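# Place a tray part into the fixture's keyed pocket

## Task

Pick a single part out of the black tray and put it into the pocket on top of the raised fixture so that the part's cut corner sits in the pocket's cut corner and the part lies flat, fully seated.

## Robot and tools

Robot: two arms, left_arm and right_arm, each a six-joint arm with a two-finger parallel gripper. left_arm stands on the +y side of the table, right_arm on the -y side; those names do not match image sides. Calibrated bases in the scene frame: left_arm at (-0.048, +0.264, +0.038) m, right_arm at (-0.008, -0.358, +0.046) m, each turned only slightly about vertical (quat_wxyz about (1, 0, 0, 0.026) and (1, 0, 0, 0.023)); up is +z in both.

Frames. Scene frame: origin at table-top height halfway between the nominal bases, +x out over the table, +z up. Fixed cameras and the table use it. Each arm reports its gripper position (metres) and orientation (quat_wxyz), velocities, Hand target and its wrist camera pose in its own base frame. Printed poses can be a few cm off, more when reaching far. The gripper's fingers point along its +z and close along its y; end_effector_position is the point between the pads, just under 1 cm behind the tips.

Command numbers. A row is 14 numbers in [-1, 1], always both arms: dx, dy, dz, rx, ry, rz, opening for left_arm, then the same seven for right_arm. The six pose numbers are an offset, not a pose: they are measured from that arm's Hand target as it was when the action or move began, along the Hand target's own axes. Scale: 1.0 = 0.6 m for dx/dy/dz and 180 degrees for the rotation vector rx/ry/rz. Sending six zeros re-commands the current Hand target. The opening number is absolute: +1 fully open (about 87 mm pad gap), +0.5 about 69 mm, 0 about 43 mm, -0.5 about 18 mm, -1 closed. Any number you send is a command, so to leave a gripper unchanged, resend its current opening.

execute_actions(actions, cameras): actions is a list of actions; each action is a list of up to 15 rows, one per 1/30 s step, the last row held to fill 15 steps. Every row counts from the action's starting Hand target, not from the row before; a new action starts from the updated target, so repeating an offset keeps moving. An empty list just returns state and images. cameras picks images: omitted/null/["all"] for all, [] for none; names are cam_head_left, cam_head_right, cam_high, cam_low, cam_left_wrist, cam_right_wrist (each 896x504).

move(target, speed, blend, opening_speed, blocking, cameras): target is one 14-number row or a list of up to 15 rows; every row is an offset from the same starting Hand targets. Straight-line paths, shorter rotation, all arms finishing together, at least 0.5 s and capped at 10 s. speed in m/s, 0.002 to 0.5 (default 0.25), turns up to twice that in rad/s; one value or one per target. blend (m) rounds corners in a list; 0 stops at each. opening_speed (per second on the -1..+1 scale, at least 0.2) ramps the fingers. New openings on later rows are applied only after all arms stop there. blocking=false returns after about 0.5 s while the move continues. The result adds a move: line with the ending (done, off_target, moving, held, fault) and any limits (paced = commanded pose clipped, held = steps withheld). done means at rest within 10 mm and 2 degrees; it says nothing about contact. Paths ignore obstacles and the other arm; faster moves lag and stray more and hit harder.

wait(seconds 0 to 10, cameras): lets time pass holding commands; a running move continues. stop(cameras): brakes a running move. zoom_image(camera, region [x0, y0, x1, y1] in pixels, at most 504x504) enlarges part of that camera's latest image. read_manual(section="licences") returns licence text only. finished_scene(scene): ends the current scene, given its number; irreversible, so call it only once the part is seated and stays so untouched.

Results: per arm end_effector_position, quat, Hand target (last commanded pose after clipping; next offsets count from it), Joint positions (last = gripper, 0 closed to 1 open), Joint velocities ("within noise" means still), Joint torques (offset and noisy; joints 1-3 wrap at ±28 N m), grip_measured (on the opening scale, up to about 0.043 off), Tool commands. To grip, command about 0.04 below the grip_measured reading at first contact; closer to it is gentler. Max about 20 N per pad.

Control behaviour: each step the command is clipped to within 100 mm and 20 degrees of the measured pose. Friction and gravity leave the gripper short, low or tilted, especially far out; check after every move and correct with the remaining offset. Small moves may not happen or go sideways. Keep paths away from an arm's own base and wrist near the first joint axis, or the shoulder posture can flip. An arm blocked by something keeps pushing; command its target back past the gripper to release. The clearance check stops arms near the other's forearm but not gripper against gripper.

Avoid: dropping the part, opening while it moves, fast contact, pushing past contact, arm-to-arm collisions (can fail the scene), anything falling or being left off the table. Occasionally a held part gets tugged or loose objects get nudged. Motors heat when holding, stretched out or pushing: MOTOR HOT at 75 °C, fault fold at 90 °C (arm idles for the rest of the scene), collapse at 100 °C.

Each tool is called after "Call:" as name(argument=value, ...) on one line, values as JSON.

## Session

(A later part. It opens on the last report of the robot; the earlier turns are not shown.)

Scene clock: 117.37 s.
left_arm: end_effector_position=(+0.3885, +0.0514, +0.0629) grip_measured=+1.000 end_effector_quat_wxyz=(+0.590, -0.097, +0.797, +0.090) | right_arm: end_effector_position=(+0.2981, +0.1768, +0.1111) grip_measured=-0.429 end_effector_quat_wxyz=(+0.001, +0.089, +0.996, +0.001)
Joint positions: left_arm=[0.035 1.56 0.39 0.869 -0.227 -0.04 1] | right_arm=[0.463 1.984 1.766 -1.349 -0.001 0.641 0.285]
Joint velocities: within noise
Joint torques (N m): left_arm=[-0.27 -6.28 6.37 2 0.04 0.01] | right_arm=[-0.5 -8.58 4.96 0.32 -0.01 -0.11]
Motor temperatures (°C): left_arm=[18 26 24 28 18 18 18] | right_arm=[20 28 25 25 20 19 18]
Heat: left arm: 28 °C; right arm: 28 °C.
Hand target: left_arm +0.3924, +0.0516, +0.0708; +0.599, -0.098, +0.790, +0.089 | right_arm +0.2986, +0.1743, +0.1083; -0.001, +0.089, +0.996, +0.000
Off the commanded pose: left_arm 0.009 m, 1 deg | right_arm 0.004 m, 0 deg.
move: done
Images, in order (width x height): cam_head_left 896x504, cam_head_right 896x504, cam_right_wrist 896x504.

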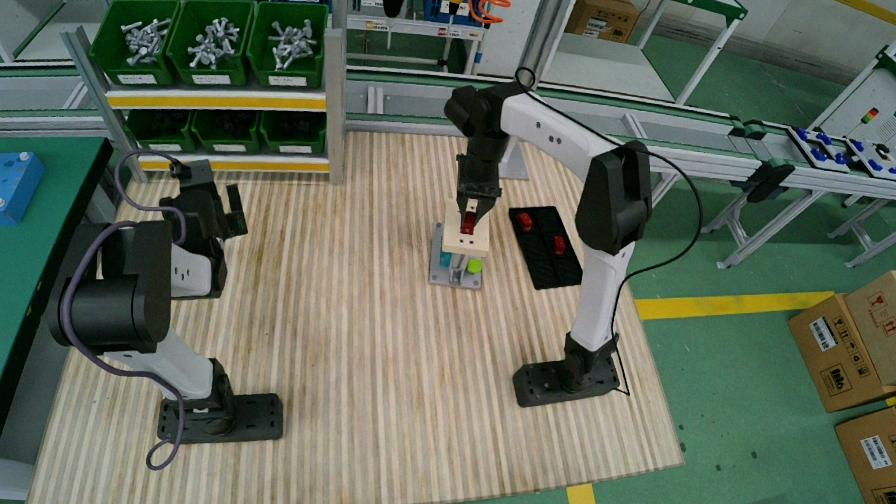

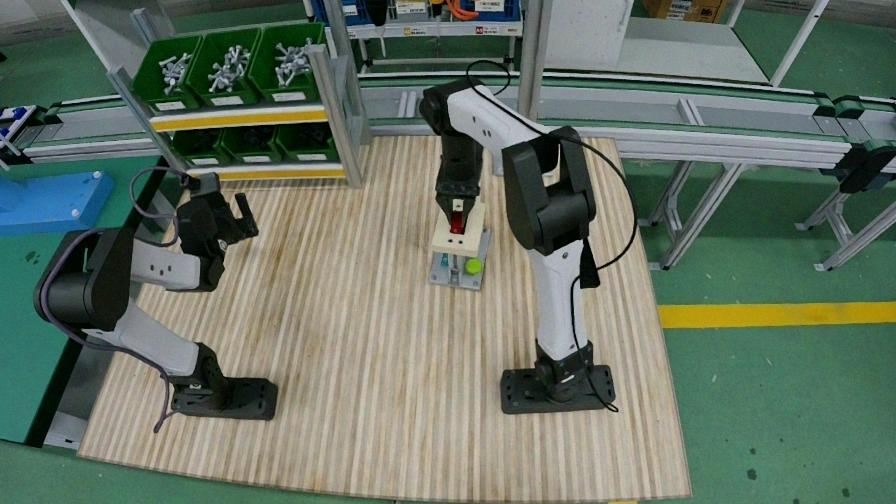

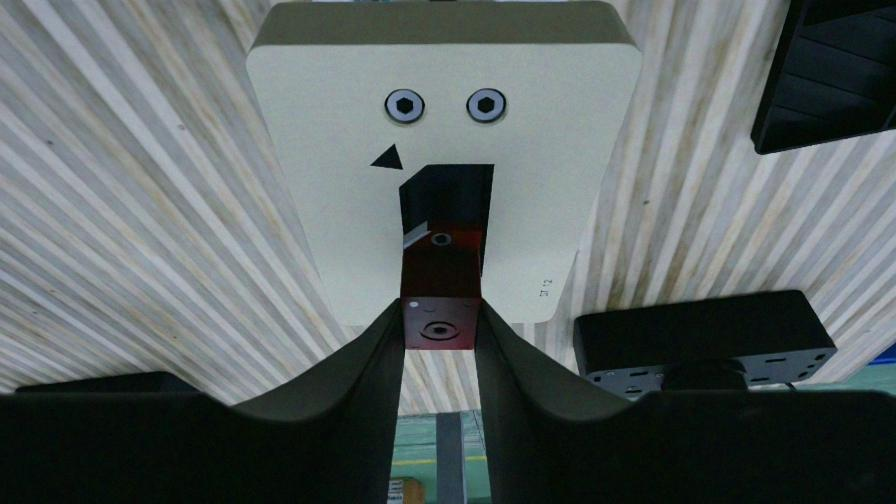

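Call:
move(target=[0,0,0,0,0,0,1,-0.007,-0.003,0.012,0,0,0,-0.7], speed=0.05, cameras=["cam_head_left","cam_head_right","cam_right_wrist"])

Call:
zoom_image(camera="cam_head_left", region=[410, 170, 520, 270])

Call:
zoom_image(camera="cam_head_right", region=[410, 170, 520, 270])

Scene clock: 123.87 s.
left_arm: end_effector_position=(+0.3885, +0.0514, +0.0629) grip_measured=+1.000 end_effector_quat_wxyz=(+0.590, -0.097, +0.797, +0.090) | right_arm: end_effector_position=(+0.3020, +0.1744, +0.1040) grip_measured=-0.429 end_effector_quat_wxyz=(+0.001, +0.089, +0.996, +0.001)
Joint positions: left_arm=[0.035 1.56 0.39 0.869 -0.227 -0.04 1] | right_arm=[0.453 1.994 1.751 -1.325 -0.001 0.631 0.285]
Joint velocities: within noise
Joint torques (N m): left_arm=[-0.27 -6.27 6.37 2 0.04 0.01] | right_arm=[-0.53 -8.61 4.93 0.35 -0.01 -0.1]
Motor temperatures (°C): left_arm=[18 26 24 28 18 18 18] | right_arm=[20 29 25 25 20 19 18]
Heat: left arm: 28 °C; right arm: 29 °C.
Hand target: left_arm +0.3924, +0.0516, +0.0708; +0.599, -0.098, +0.790, +0.089 | right_arm +0.3025, +0.1718, +0.1011; -0.001, +0.089, +0.996, +0.000
Off the commanded pose: left_arm 0.009 m, 1 deg | right_arm 0.004 m, 0 deg.
move: done
Images, in order (width x height): cam_head_left 896x504, cam_head_right 896x504, cam_right_wrist 896x504.

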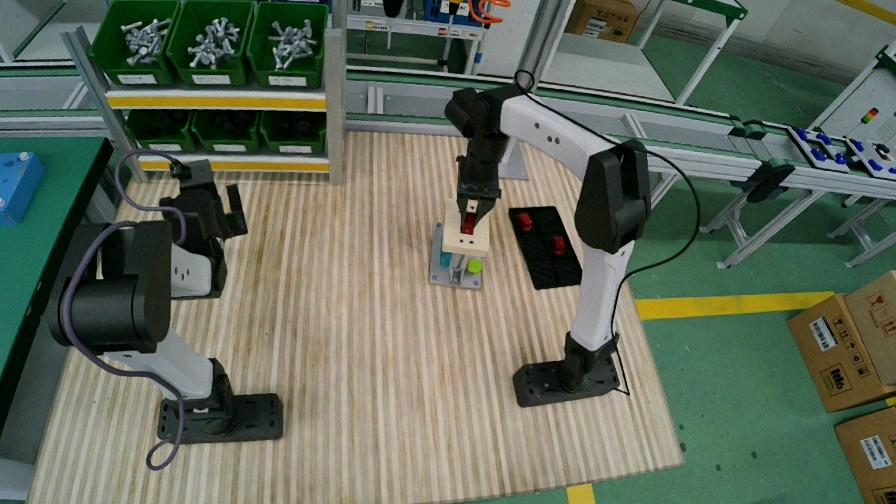

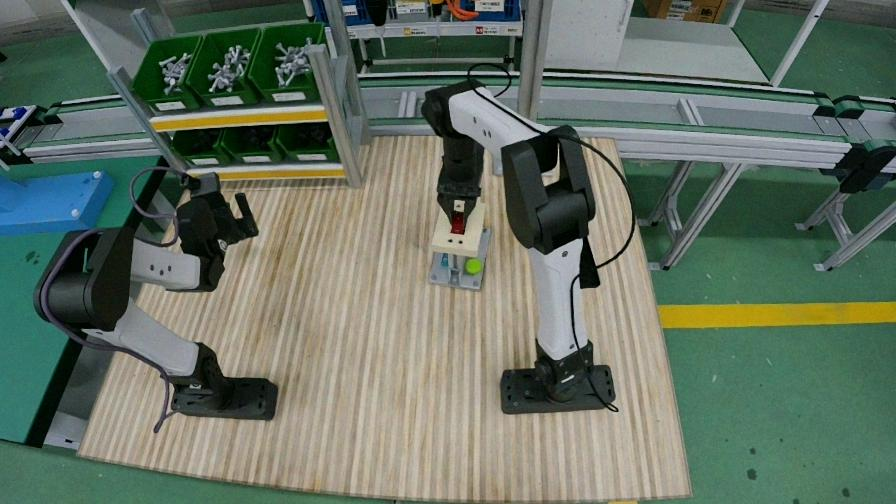

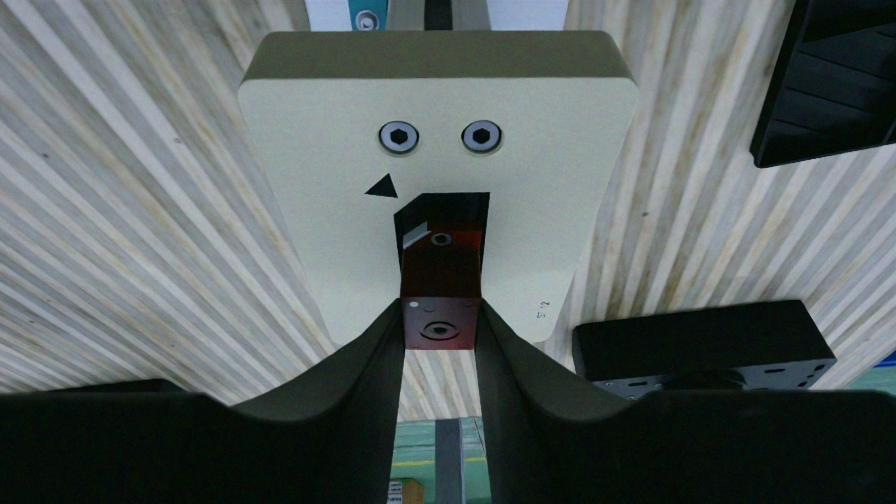

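Scaled by 4.582 from the camera's 896x504 image, which has a finer 1280x720 frame.

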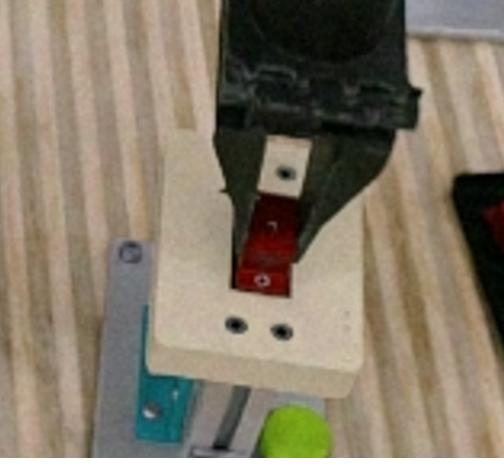

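Scaled by 4.582 from the camera's 896x504 image, which has a finer 1280x720 frame.

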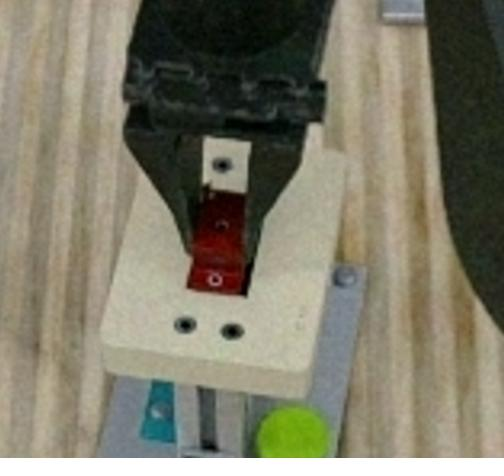

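Call:
move(target=[0,0,0,0,0,0,1,-0.004,0.001,0.010,0,0,0,-0.7], speed=0.04, cameras=["cam_head_left","cam_head_right","cam_right_wrist"])

Call:
zoom_image(camera="cam_head_left", region=[410, 170, 520, 270])

Call:
zoom_image(camera="cam_head_right", region=[410, 170, 520, 270])

Scene clock: 135.43 s.
left_arm: end_effector_position=(+0.3885, +0.0514, +0.0629) grip_measured=+1.000 end_effector_quat_wxyz=(+0.590, -0.097, +0.797, +0.090) | right_arm: end_effector_position=(+0.3036, +0.1751, +0.1007) grip_measured=-0.429 end_effector_quat_wxyz=(+0.002, +0.088, +0.996, +0.002)
Joint positions: left_arm=[0.035 1.56 0.39 0.869 -0.227 -0.04 1] | right_arm=[0.453 1.999 1.746 -1.312 -0.001 0.629 0.285]
Joint velocities: within noise
Joint torques (N m): left_arm=[-0.27 -6.3 6.35 2 0.04 0.01] | right_arm=[-0.75 -8.28 4.62 0.4 -0.01 -0.1]
Motor temperatures (°C): left_arm=[18 26 24 29 18 18 18] | right_arm=[20 30 24 25 20 19 18]
Heat: left arm: 29 °C; right arm: 30 °C.
Hand target: left_arm +0.3924, +0.0516, +0.0708; +0.599, -0.098, +0.790, +0.089 | right_arm +0.3050, +0.1719, +0.0951; -0.001, +0.089, +0.996, +0.000
Off the commanded pose: left_arm 0.009 m, 1 deg | right_arm 0.007 m, 0 deg.
move: done
Images, in order (width x height): cam_head_left 896x504, cam_head_right 896x504, cam_right_wrist 896x504.

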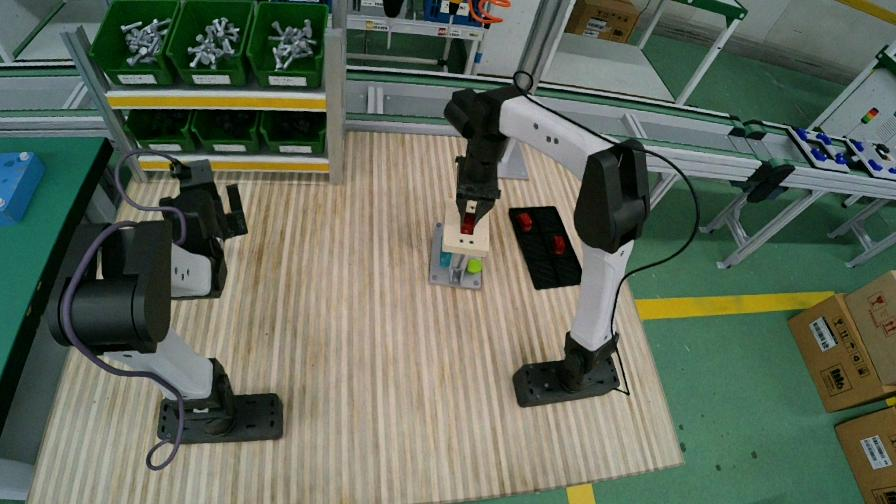

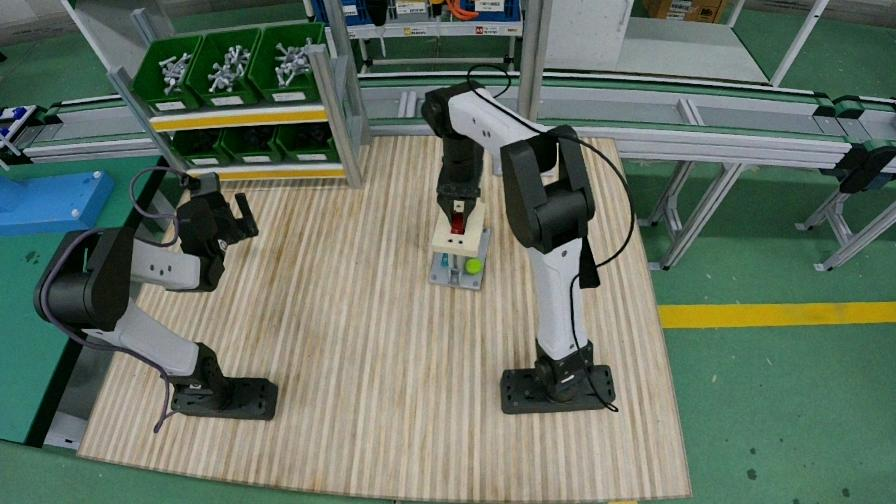

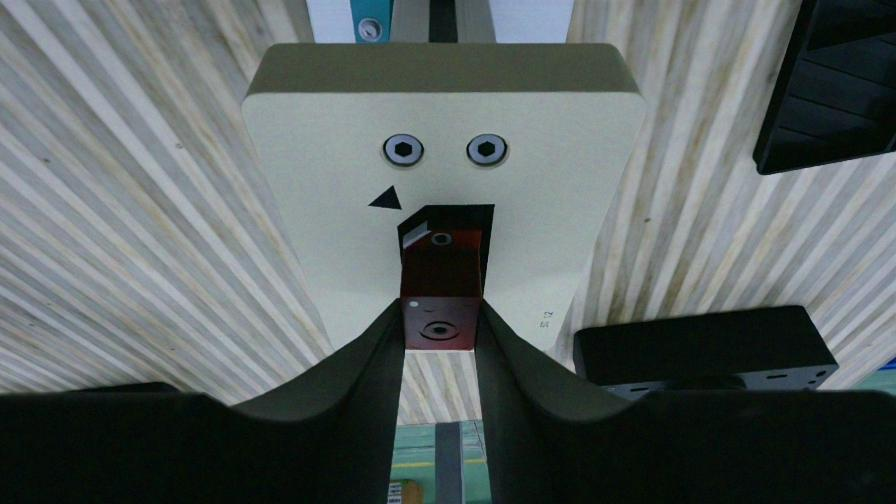

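Scaled by 4.582 from the camera's 896x504 image, which has a finer 1280x720 frame.

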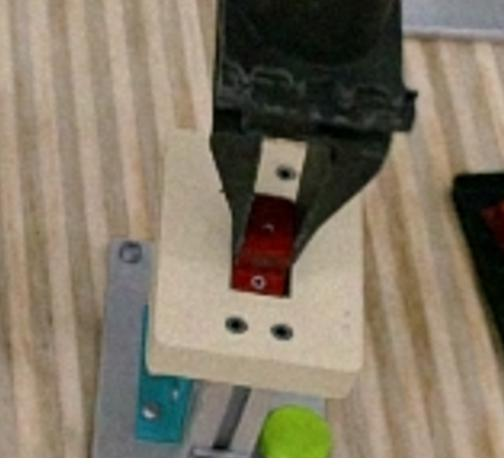

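Scaled by 4.582 from the camera's 896x504 image, which has a finer 1280x720 frame.

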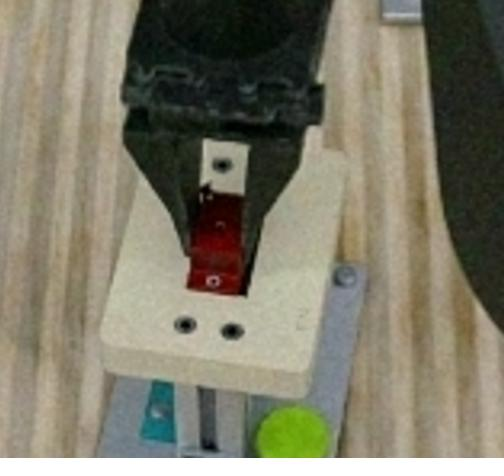

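Call:
move(target=[[0,0,0,0,0,0,1,-0.003,-0.003,-0.012,0,0,0,-0.7],[0,0,0,0,0,0,1,-0.004,-0.003,0.003,0,0,0,-0.7]], speed=0.04, cameras=["cam_head_left","cam_head_right","cam_right_wrist"])

Call:
zoom_image(camera="cam_head_left", region=[410, 170, 520, 270])

Call:
zoom_image(camera="cam_head_right", region=[410, 170, 520, 270])

Scene clock: 139.90 s.
left_arm: end_effector_position=(+0.3885, +0.0514, +0.0629) grip_measured=+1.000 end_effector_quat_wxyz=(+0.590, -0.097, +0.797, +0.090) | right_arm: end_effector_position=(+0.3067, +0.1731, +0.0982) grip_measured=-0.429 end_effector_quat_wxyz=(+0.002, +0.088, +0.996, +0.003)
Joint positions: left_arm=[0.035 1.56 0.39 0.869 -0.227 -0.04 1] | right_arm=[0.443 2.006 1.746 -1.304 -0.004 0.62 0.285]
Joint velocities: within noise
Joint torques (N m): left_arm=[-0.28 -6.3 6.35 2 0.04 0.01] | right_arm=[-0.53 -8.57 4.52 0.37 0.02 -0.09]
Motor temperatures (°C): left_arm=[18 26 24 29 18 18 18] | right_arm=[20 30 24 25 20 19 18]
Heat: left arm: 29 °C; right arm: 30 °C.
Hand target: left_arm +0.3924, +0.0516, +0.0708; +0.599, -0.098, +0.790, +0.089 | right_arm +0.3069, +0.1698, +0.0933; -0.001, +0.089, +0.996, +0.000
Off the commanded pose: left_arm 0.009 m, 1 deg | right_arm 0.006 m, 1 deg.
move: done
Images, in order (width x height): cam_head_left 896x504, cam_head_right 896x504, cam_right_wrist 896x504.

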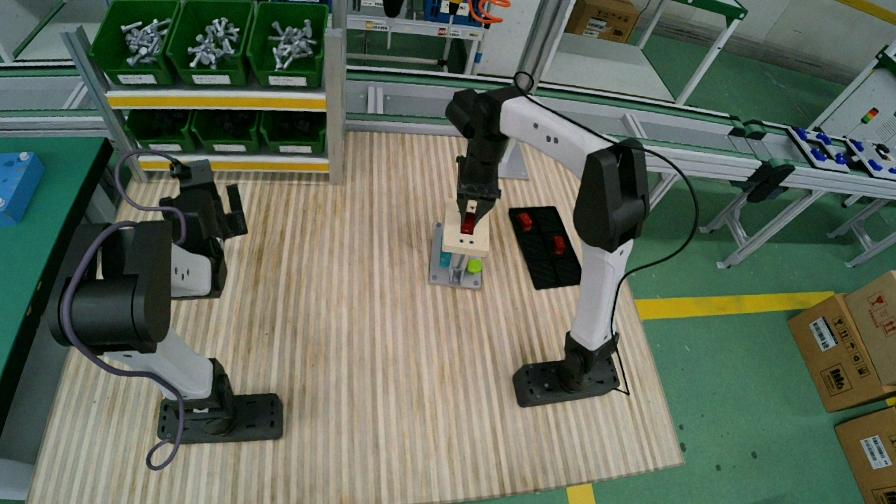

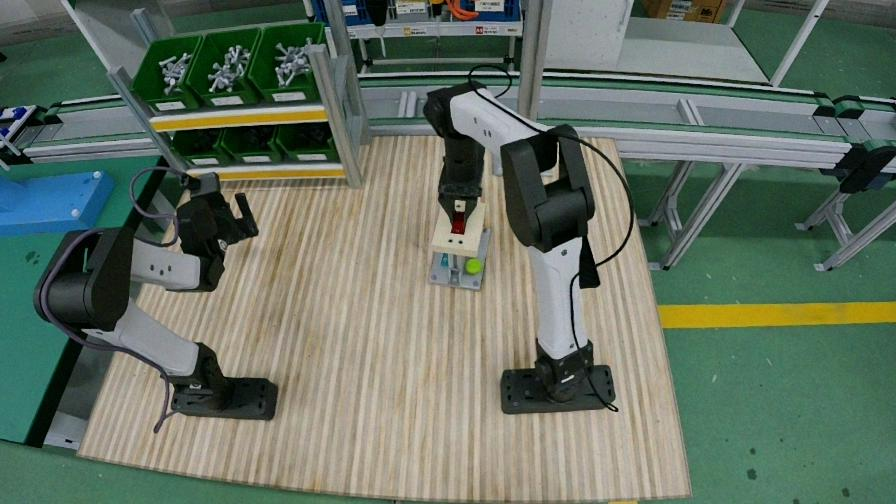

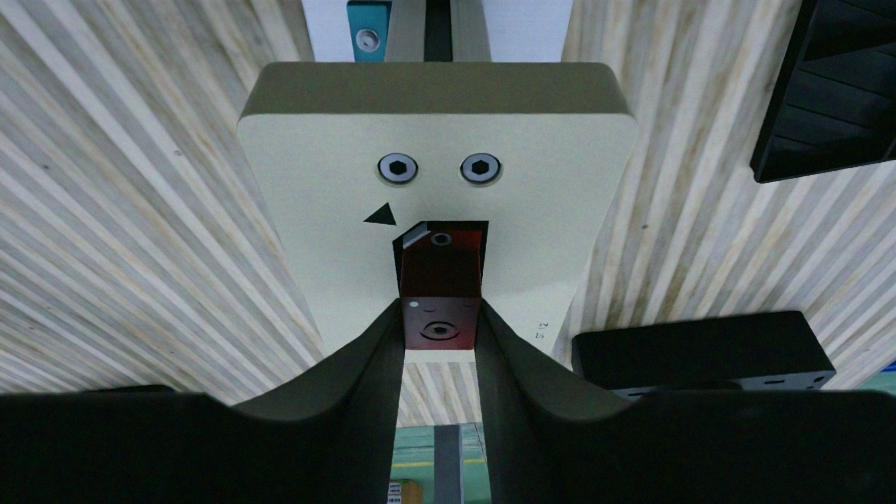

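Scaled by 4.582 from the camera's 896x504 image, which has a finer 1280x720 frame.

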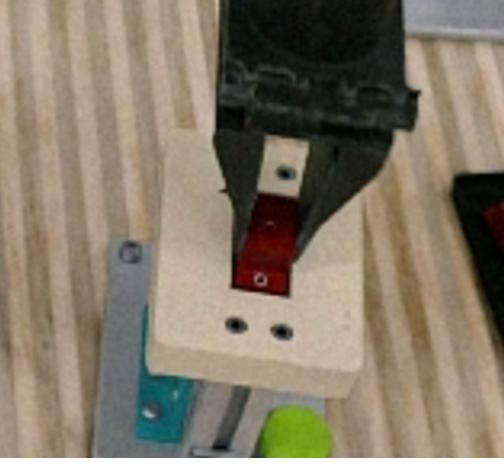

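Scaled by 4.582 from the camera's 896x504 image, which has a finer 1280x720 frame.

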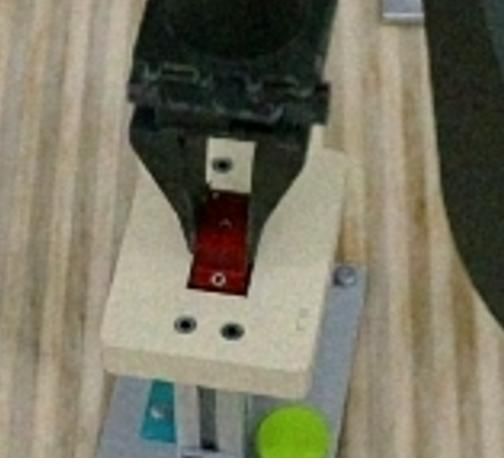

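Call:
move(target=[0,0,0,0,0,0,1,-0.003,0.003,0.012,0,0,0,-0.7], speed=0.03, cameras=["cam_head_left","cam_head_right","cam_right_wrist"])

Call:
zoom_image(camera="cam_head_left", region=[410, 170, 520, 270])

Call:
zoom_image(camera="cam_head_right", region=[410, 170, 520, 270])

Scene clock: 144.60 s.
left_arm: end_effector_position=(+0.3885, +0.0514, +0.0629) grip_measured=+1.000 end_effector_quat_wxyz=(+0.590, -0.097, +0.797, +0.090) | right_arm: end_effector_position=(+0.3067, +0.1733, +0.0973) grip_measured=-0.429 end_effector_quat_wxyz=(+0.002, +0.088, +0.996, +0.004)
Joint positions: left_arm=[0.035 1.56 0.39 0.869 -0.227 -0.04 1] | right_arm=[0.443 2.006 1.743 -1.3 -0.005 0.619 0.285]
Joint velocities: within noise
Joint torques (N m): left_arm=[-0.27 -6.3 6.37 2 0.04 0.01] | right_arm=[-0.43 -7.58 3.86 0.57 0.03 -0.07]
Motor temperatures (°C): left_arm=[18 26 24 29 18 18 18] | right_arm=[20 30 24 25 20 19 18]
Heat: left arm: 29 °C; right arm: 30 °C.
Hand target: left_arm +0.3924, +0.0516, +0.0708; +0.599, -0.098, +0.790, +0.089 | right_arm +0.3091, +0.1713, +0.0861; -0.001, +0.089, +0.996, +0.000
Off the commanded pose: left_arm 0.009 m, 1 deg | right_arm 0.012 m, 1 deg.
move: off_target (right_arm)
Images, in order (width x height): cam_head_left 896x504, cam_head_right 896x504, cam_right_wrist 896x504.

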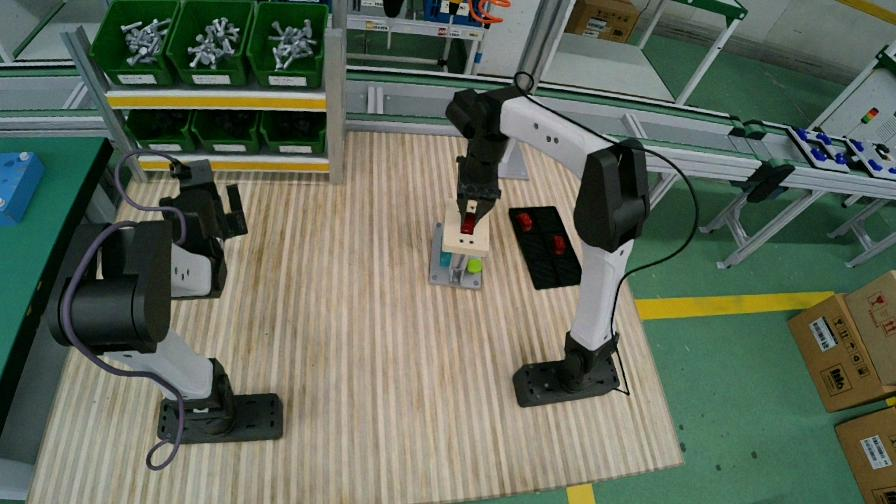

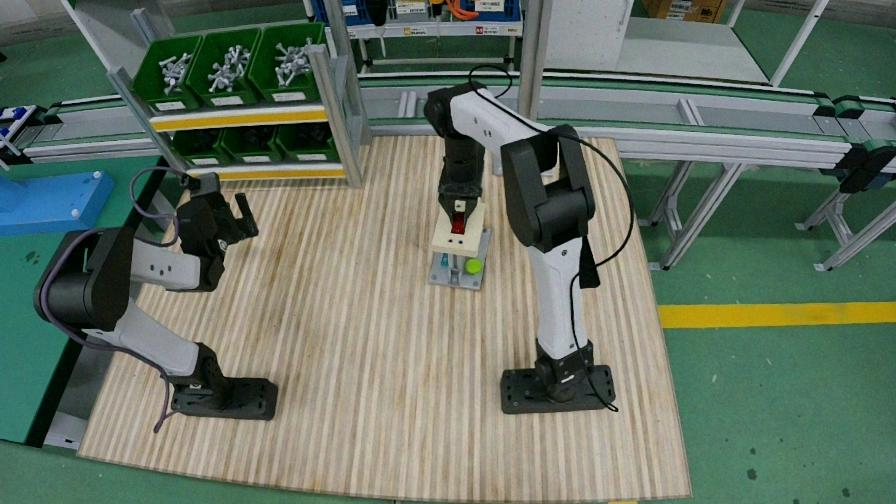

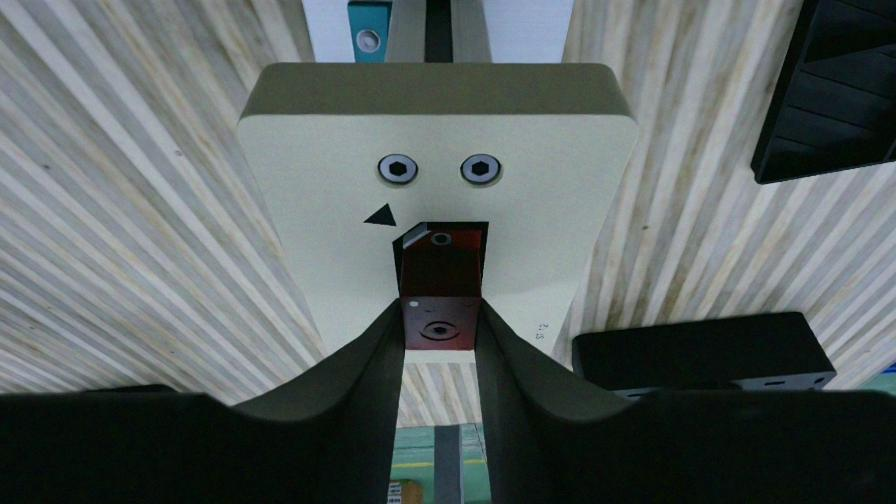

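Scaled by 4.582 from the camera's 896x504 image, which has a finer 1280x720 frame.

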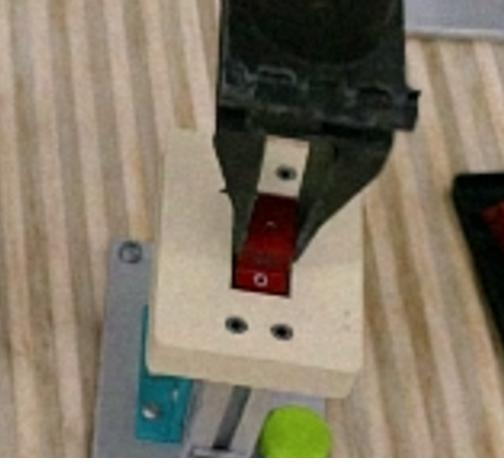

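Scaled by 4.582 from the camera's 896x504 image, which has a finer 1280x720 frame.

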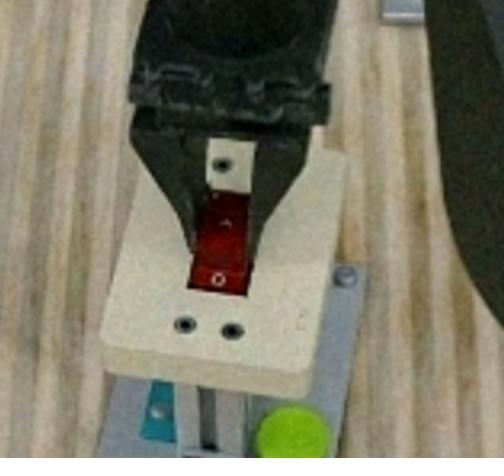

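Call:
move(target=[[0,0,0,0,0,0,1,-0.008,0.003,0,0,0,0,-0.7],[0,0,0,0,0,0,1,-0.003,-0.004,0,0,0,0,-0.7],[0,0,0,0,0,0,1,0.006,0.002,0,0,0,0,-0.7]], speed=0.04, cameras=["cam_head_left","cam_head_right","cam_right_wrist"])

Call:
zoom_image(camera="cam_right_wrist", region=[330, 180, 550, 380])

Call:
zoom_image(camera="cam_head_right", region=[440, 190, 490, 250])

Scene clock: 153.93 s.
left_arm: end_effector_position=(+0.3885, +0.0514, +0.0629) grip_measured=+1.000 end_effector_quat_wxyz=(+0.590, -0.097, +0.797, +0.090) | right_arm: end_effector_position=(+0.3065, +0.1731, +0.0968) grip_measured=-0.429 end_effector_quat_wxyz=(-0.002, +0.089, +0.996, +0.008)
Joint positions: left_arm=[0.035 1.56 0.39 0.869 -0.227 -0.04 1] | right_arm=[0.438 2.007 1.74 -1.298 -0.016 0.616 0.285]
Joint velocities: within noise
Joint torques (N m): left_arm=[-0.27 -6.28 6.35 2 0.04 0.01] | right_arm=[0.8 -8.38 3.15 0.6 0.13 0.03]
Motor temperatures (°C): left_arm=[18 26 24 29 18 18 18] | right_arm=[20 30 24 25 20 19 18]
Heat: left arm: 29 °C; right arm: 30 °C.
Hand target: left_arm +0.3924, +0.0516, +0.0708; +0.599, -0.098, +0.790, +0.089 | right_arm +0.3057, +0.1731, +0.0861; -0.001, +0.089, +0.996, +0.000
Off the commanded pose: left_arm 0.009 m, 1 deg | right_arm 0.011 m, 1 deg.
move: off_target (right_arm)
Images, in order (width x height): cam_head_left 896x504, cam_head_right 896x504, cam_right_wrist 896x504.

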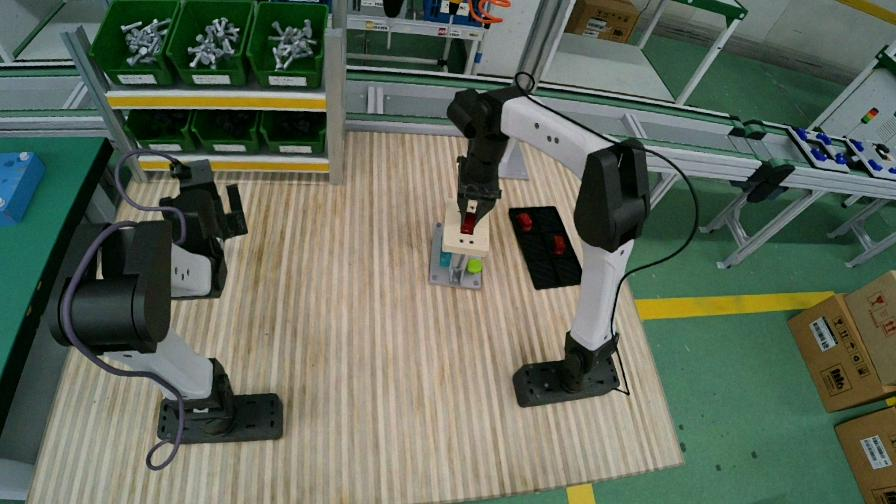

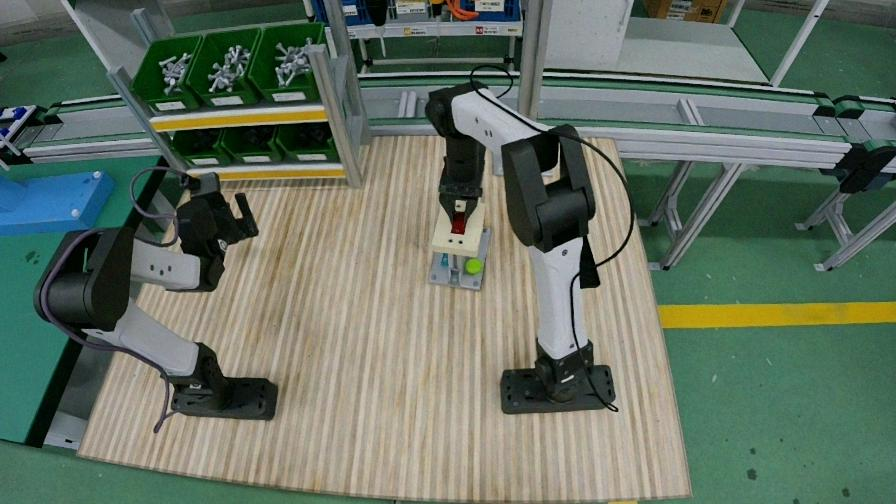

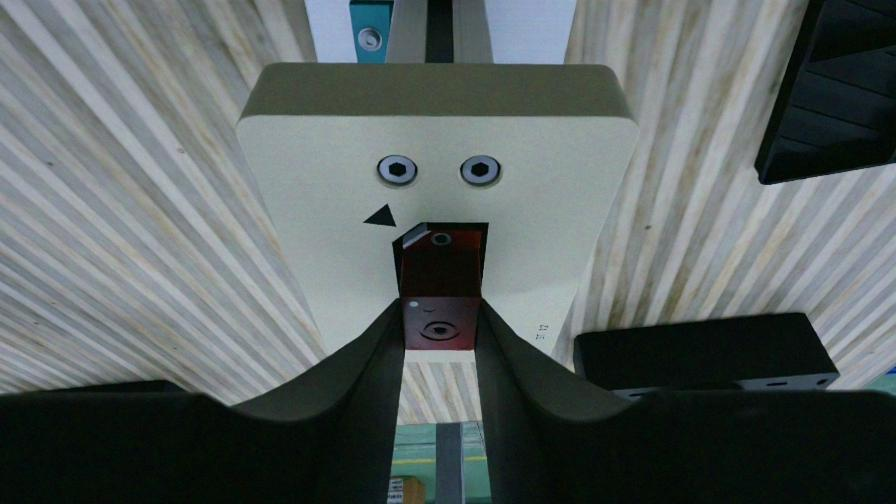

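Scaled by 2.291 from the camera's 896x504 image, which has a finer 1280x720 frame.

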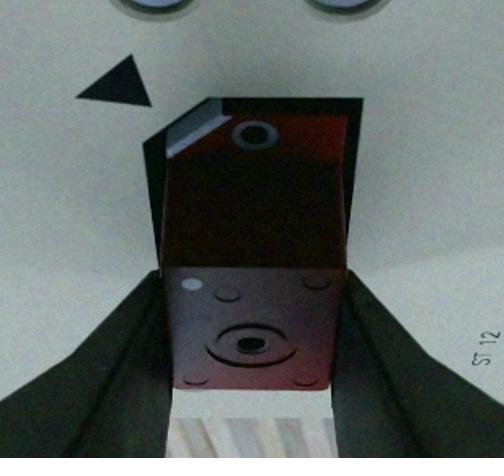

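Scaled by 8.400 from the camera's 896x504 image, which has a finer 1280x720 frame.

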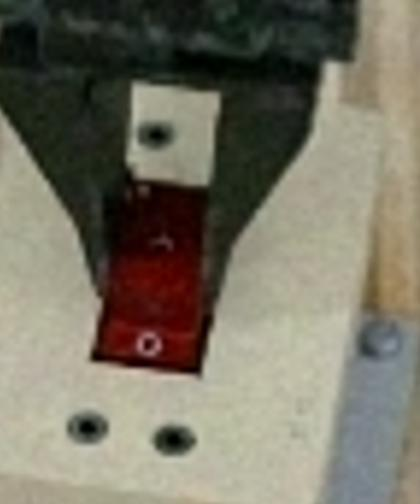

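Call:
move(target=[[0,0,0,0,0,0,1,0,0,-0.010,0,0,0,-0.7],[0,0,0,0,0,0,1,0,0,-0.010,0,0,0,-0.15]], speed=0.03, opening_speed=0.4, cameras=["cam_right_wrist"])

Call:
move(target=[0,0,0,0,0,0,1,0,0,-0.15,0,0,0,-0.15], speed=0.08, cameras=["cam_right_wrist","cam_head_left","cam_head_right"])

Call:
zoom_image(camera="cam_head_right", region=[430, 190, 490, 260])

Call:
zoom_image(camera="cam_right_wrist", region=[330, 0, 580, 250])

Scene clock: 164.67 s.
left_arm: end_effector_position=(+0.3885, +0.0514, +0.0629) grip_measured=+1.000 end_effector_quat_wxyz=(+0.590, -0.097, +0.797, +0.090) | right_arm: end_effector_position=(+0.3072, +0.1720, +0.0955) grip_measured=-0.150 end_effector_quat_wxyz=(-0.001, +0.090, +0.996, +0.005)
Joint positions: left_arm=[0.035 1.56 0.39 0.869 -0.227 -0.04 1] | right_arm=[0.438 2.01 1.74 -1.297 -0.009 0.617 0.425]
Joint velocities: within noise
Joint torques (N m): left_arm=[-0.28 -6.28 6.37 2 0.04 0.01] | right_arm=[0.8 -8.77 4.81 0.34 0.07 0.02]
Motor temperatures (°C): left_arm=[18 26 24 29 18 18 18] | right_arm=[20 31 24 25 20 19 19]
Heat: left arm: 29 °C; right arm: 31 °C.
Hand target: left_arm +0.3924, +0.0516, +0.0708; +0.599, -0.098, +0.790, +0.089 | right_arm +0.3057, +0.1731, +0.0921; -0.001, +0.089, +0.996, +0.000
Off the commanded pose: left_arm 0.009 m, 1 deg | right_arm 0.004 m, 1 deg.
move: done
Images, in order (width x height): cam_right_wrist 896x504.

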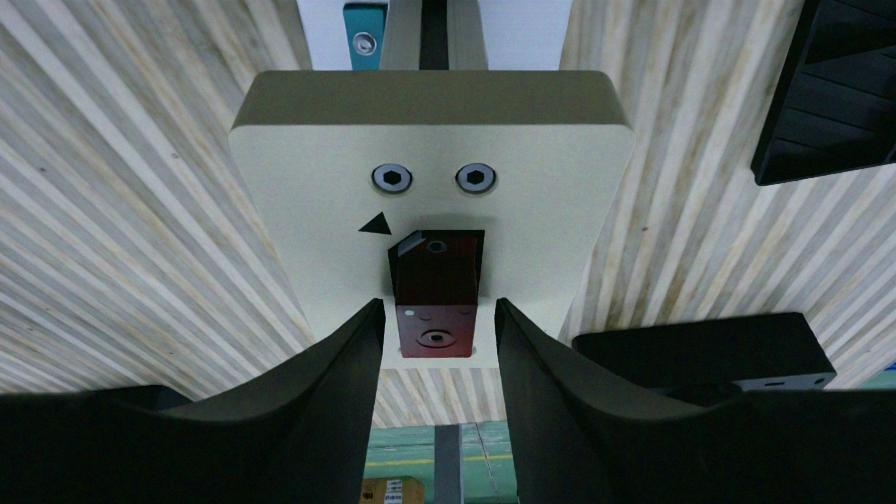

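Scene clock: 166.23 s.
left_arm: end_effector_position=(+0.3885, +0.0514, +0.0629) grip_measured=+1.000 end_effector_quat_wxyz=(+0.590, -0.097, +0.797, +0.090) | right_arm: end_effector_position=(+0.3052, +0.1711, +0.1653) grip_measured=-0.150 end_effector_quat_wxyz=(+0.005, +0.090, +0.996, +0.008)
Joint positions: left_arm=[0.035 1.56 0.39 0.869 -0.227 -0.04 1] | right_arm=[0.438 2.02 2.035 -1.569 -0.009 0.617 0.425]
Joint velocities: within noise
Joint torques (N m): left_arm=[-0.27 -6.28 6.35 2 0.04 0.01] | right_arm=[0.53 -11.58 7.53 0.21 0 0.02]
Motor temperatures (°C): left_arm=[18 26 24 29 18 18 18] | right_arm=[20 31 24 25 20 19 18]
Heat: left arm: 29 °C; right arm: 31 °C.
Hand target: left_arm +0.3924, +0.0516, +0.0708; +0.599, -0.098, +0.790, +0.089 | right_arm +0.3059, +0.1731, +0.1821; -0.001, +0.089, +0.996, +0.000
Off the commanded pose: left_arm 0.009 m, 1 deg | right_arm 0.017 m, 1 deg.
joint sent to its limit (right arm) — joint 4 (wrist pitch), lower limit. The joint targets are off in orientation, not in position.
move: off_target (right_arm)
Images, in order (width x height): cam_head_left 896x504, cam_head_right 896x504, cam_right_wrist 896x504.

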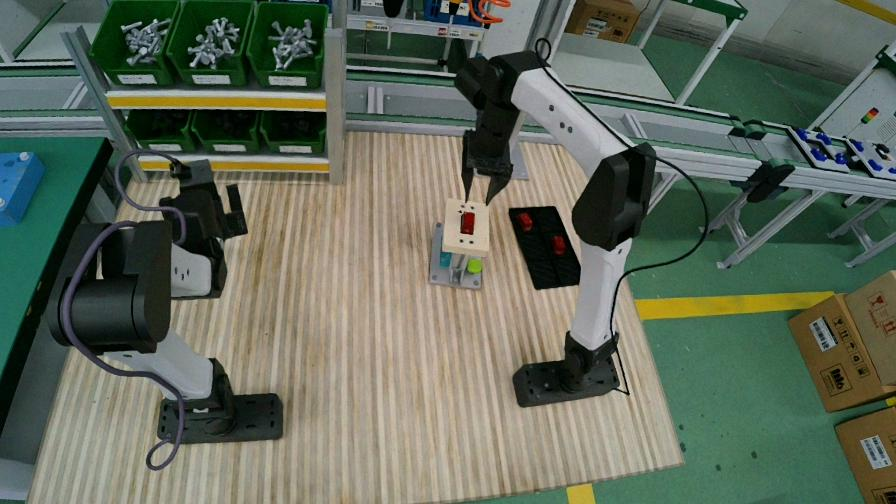

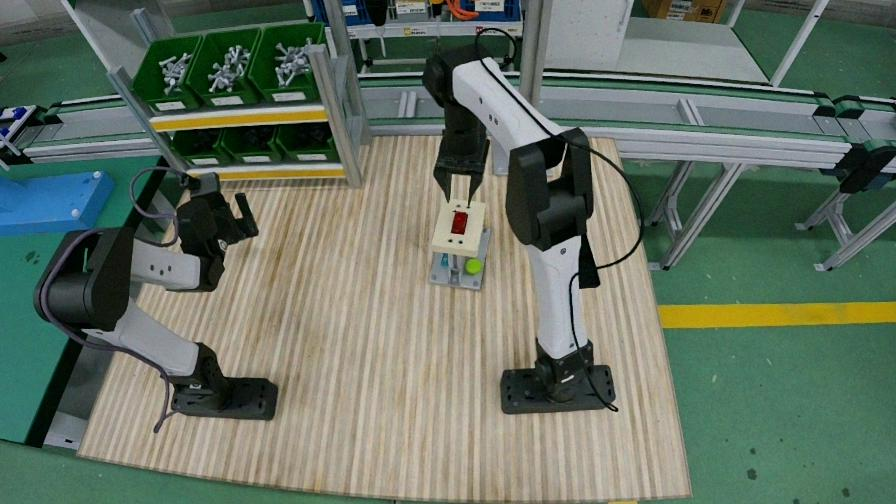

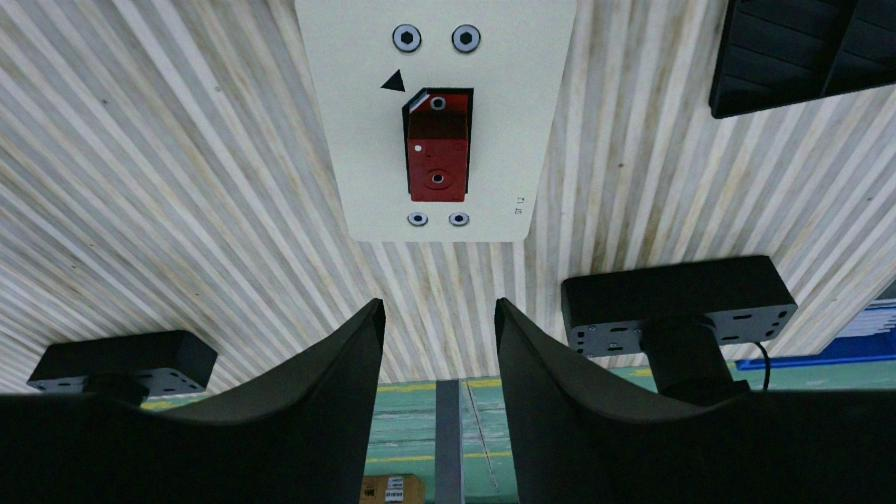

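Scaled by 7.200 from the camera's 896x504 image, which has a finer 1280x720 frame.

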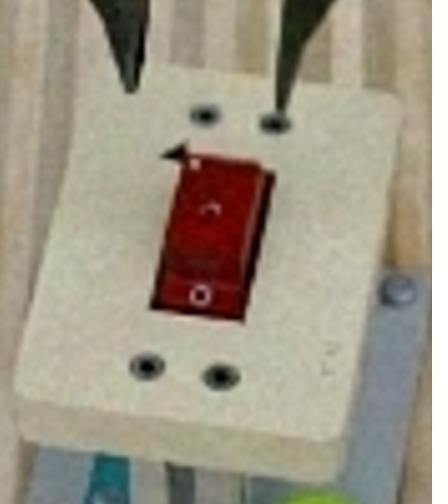

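Scaled by 2.016 from the camera's 896x504 image, which has a finer 1280x720 frame.

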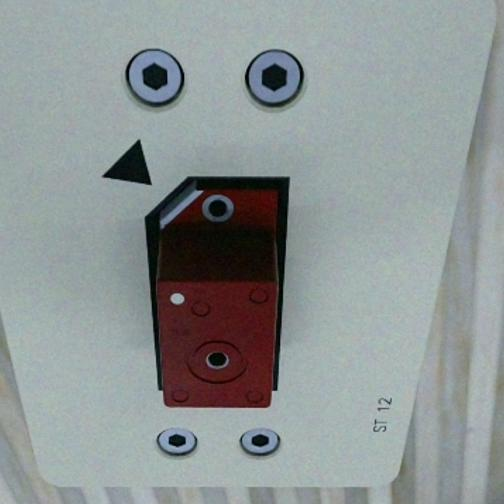

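Seated evenly.

Call:
finished_scene(scene=2)

The scene is finished: the task was done.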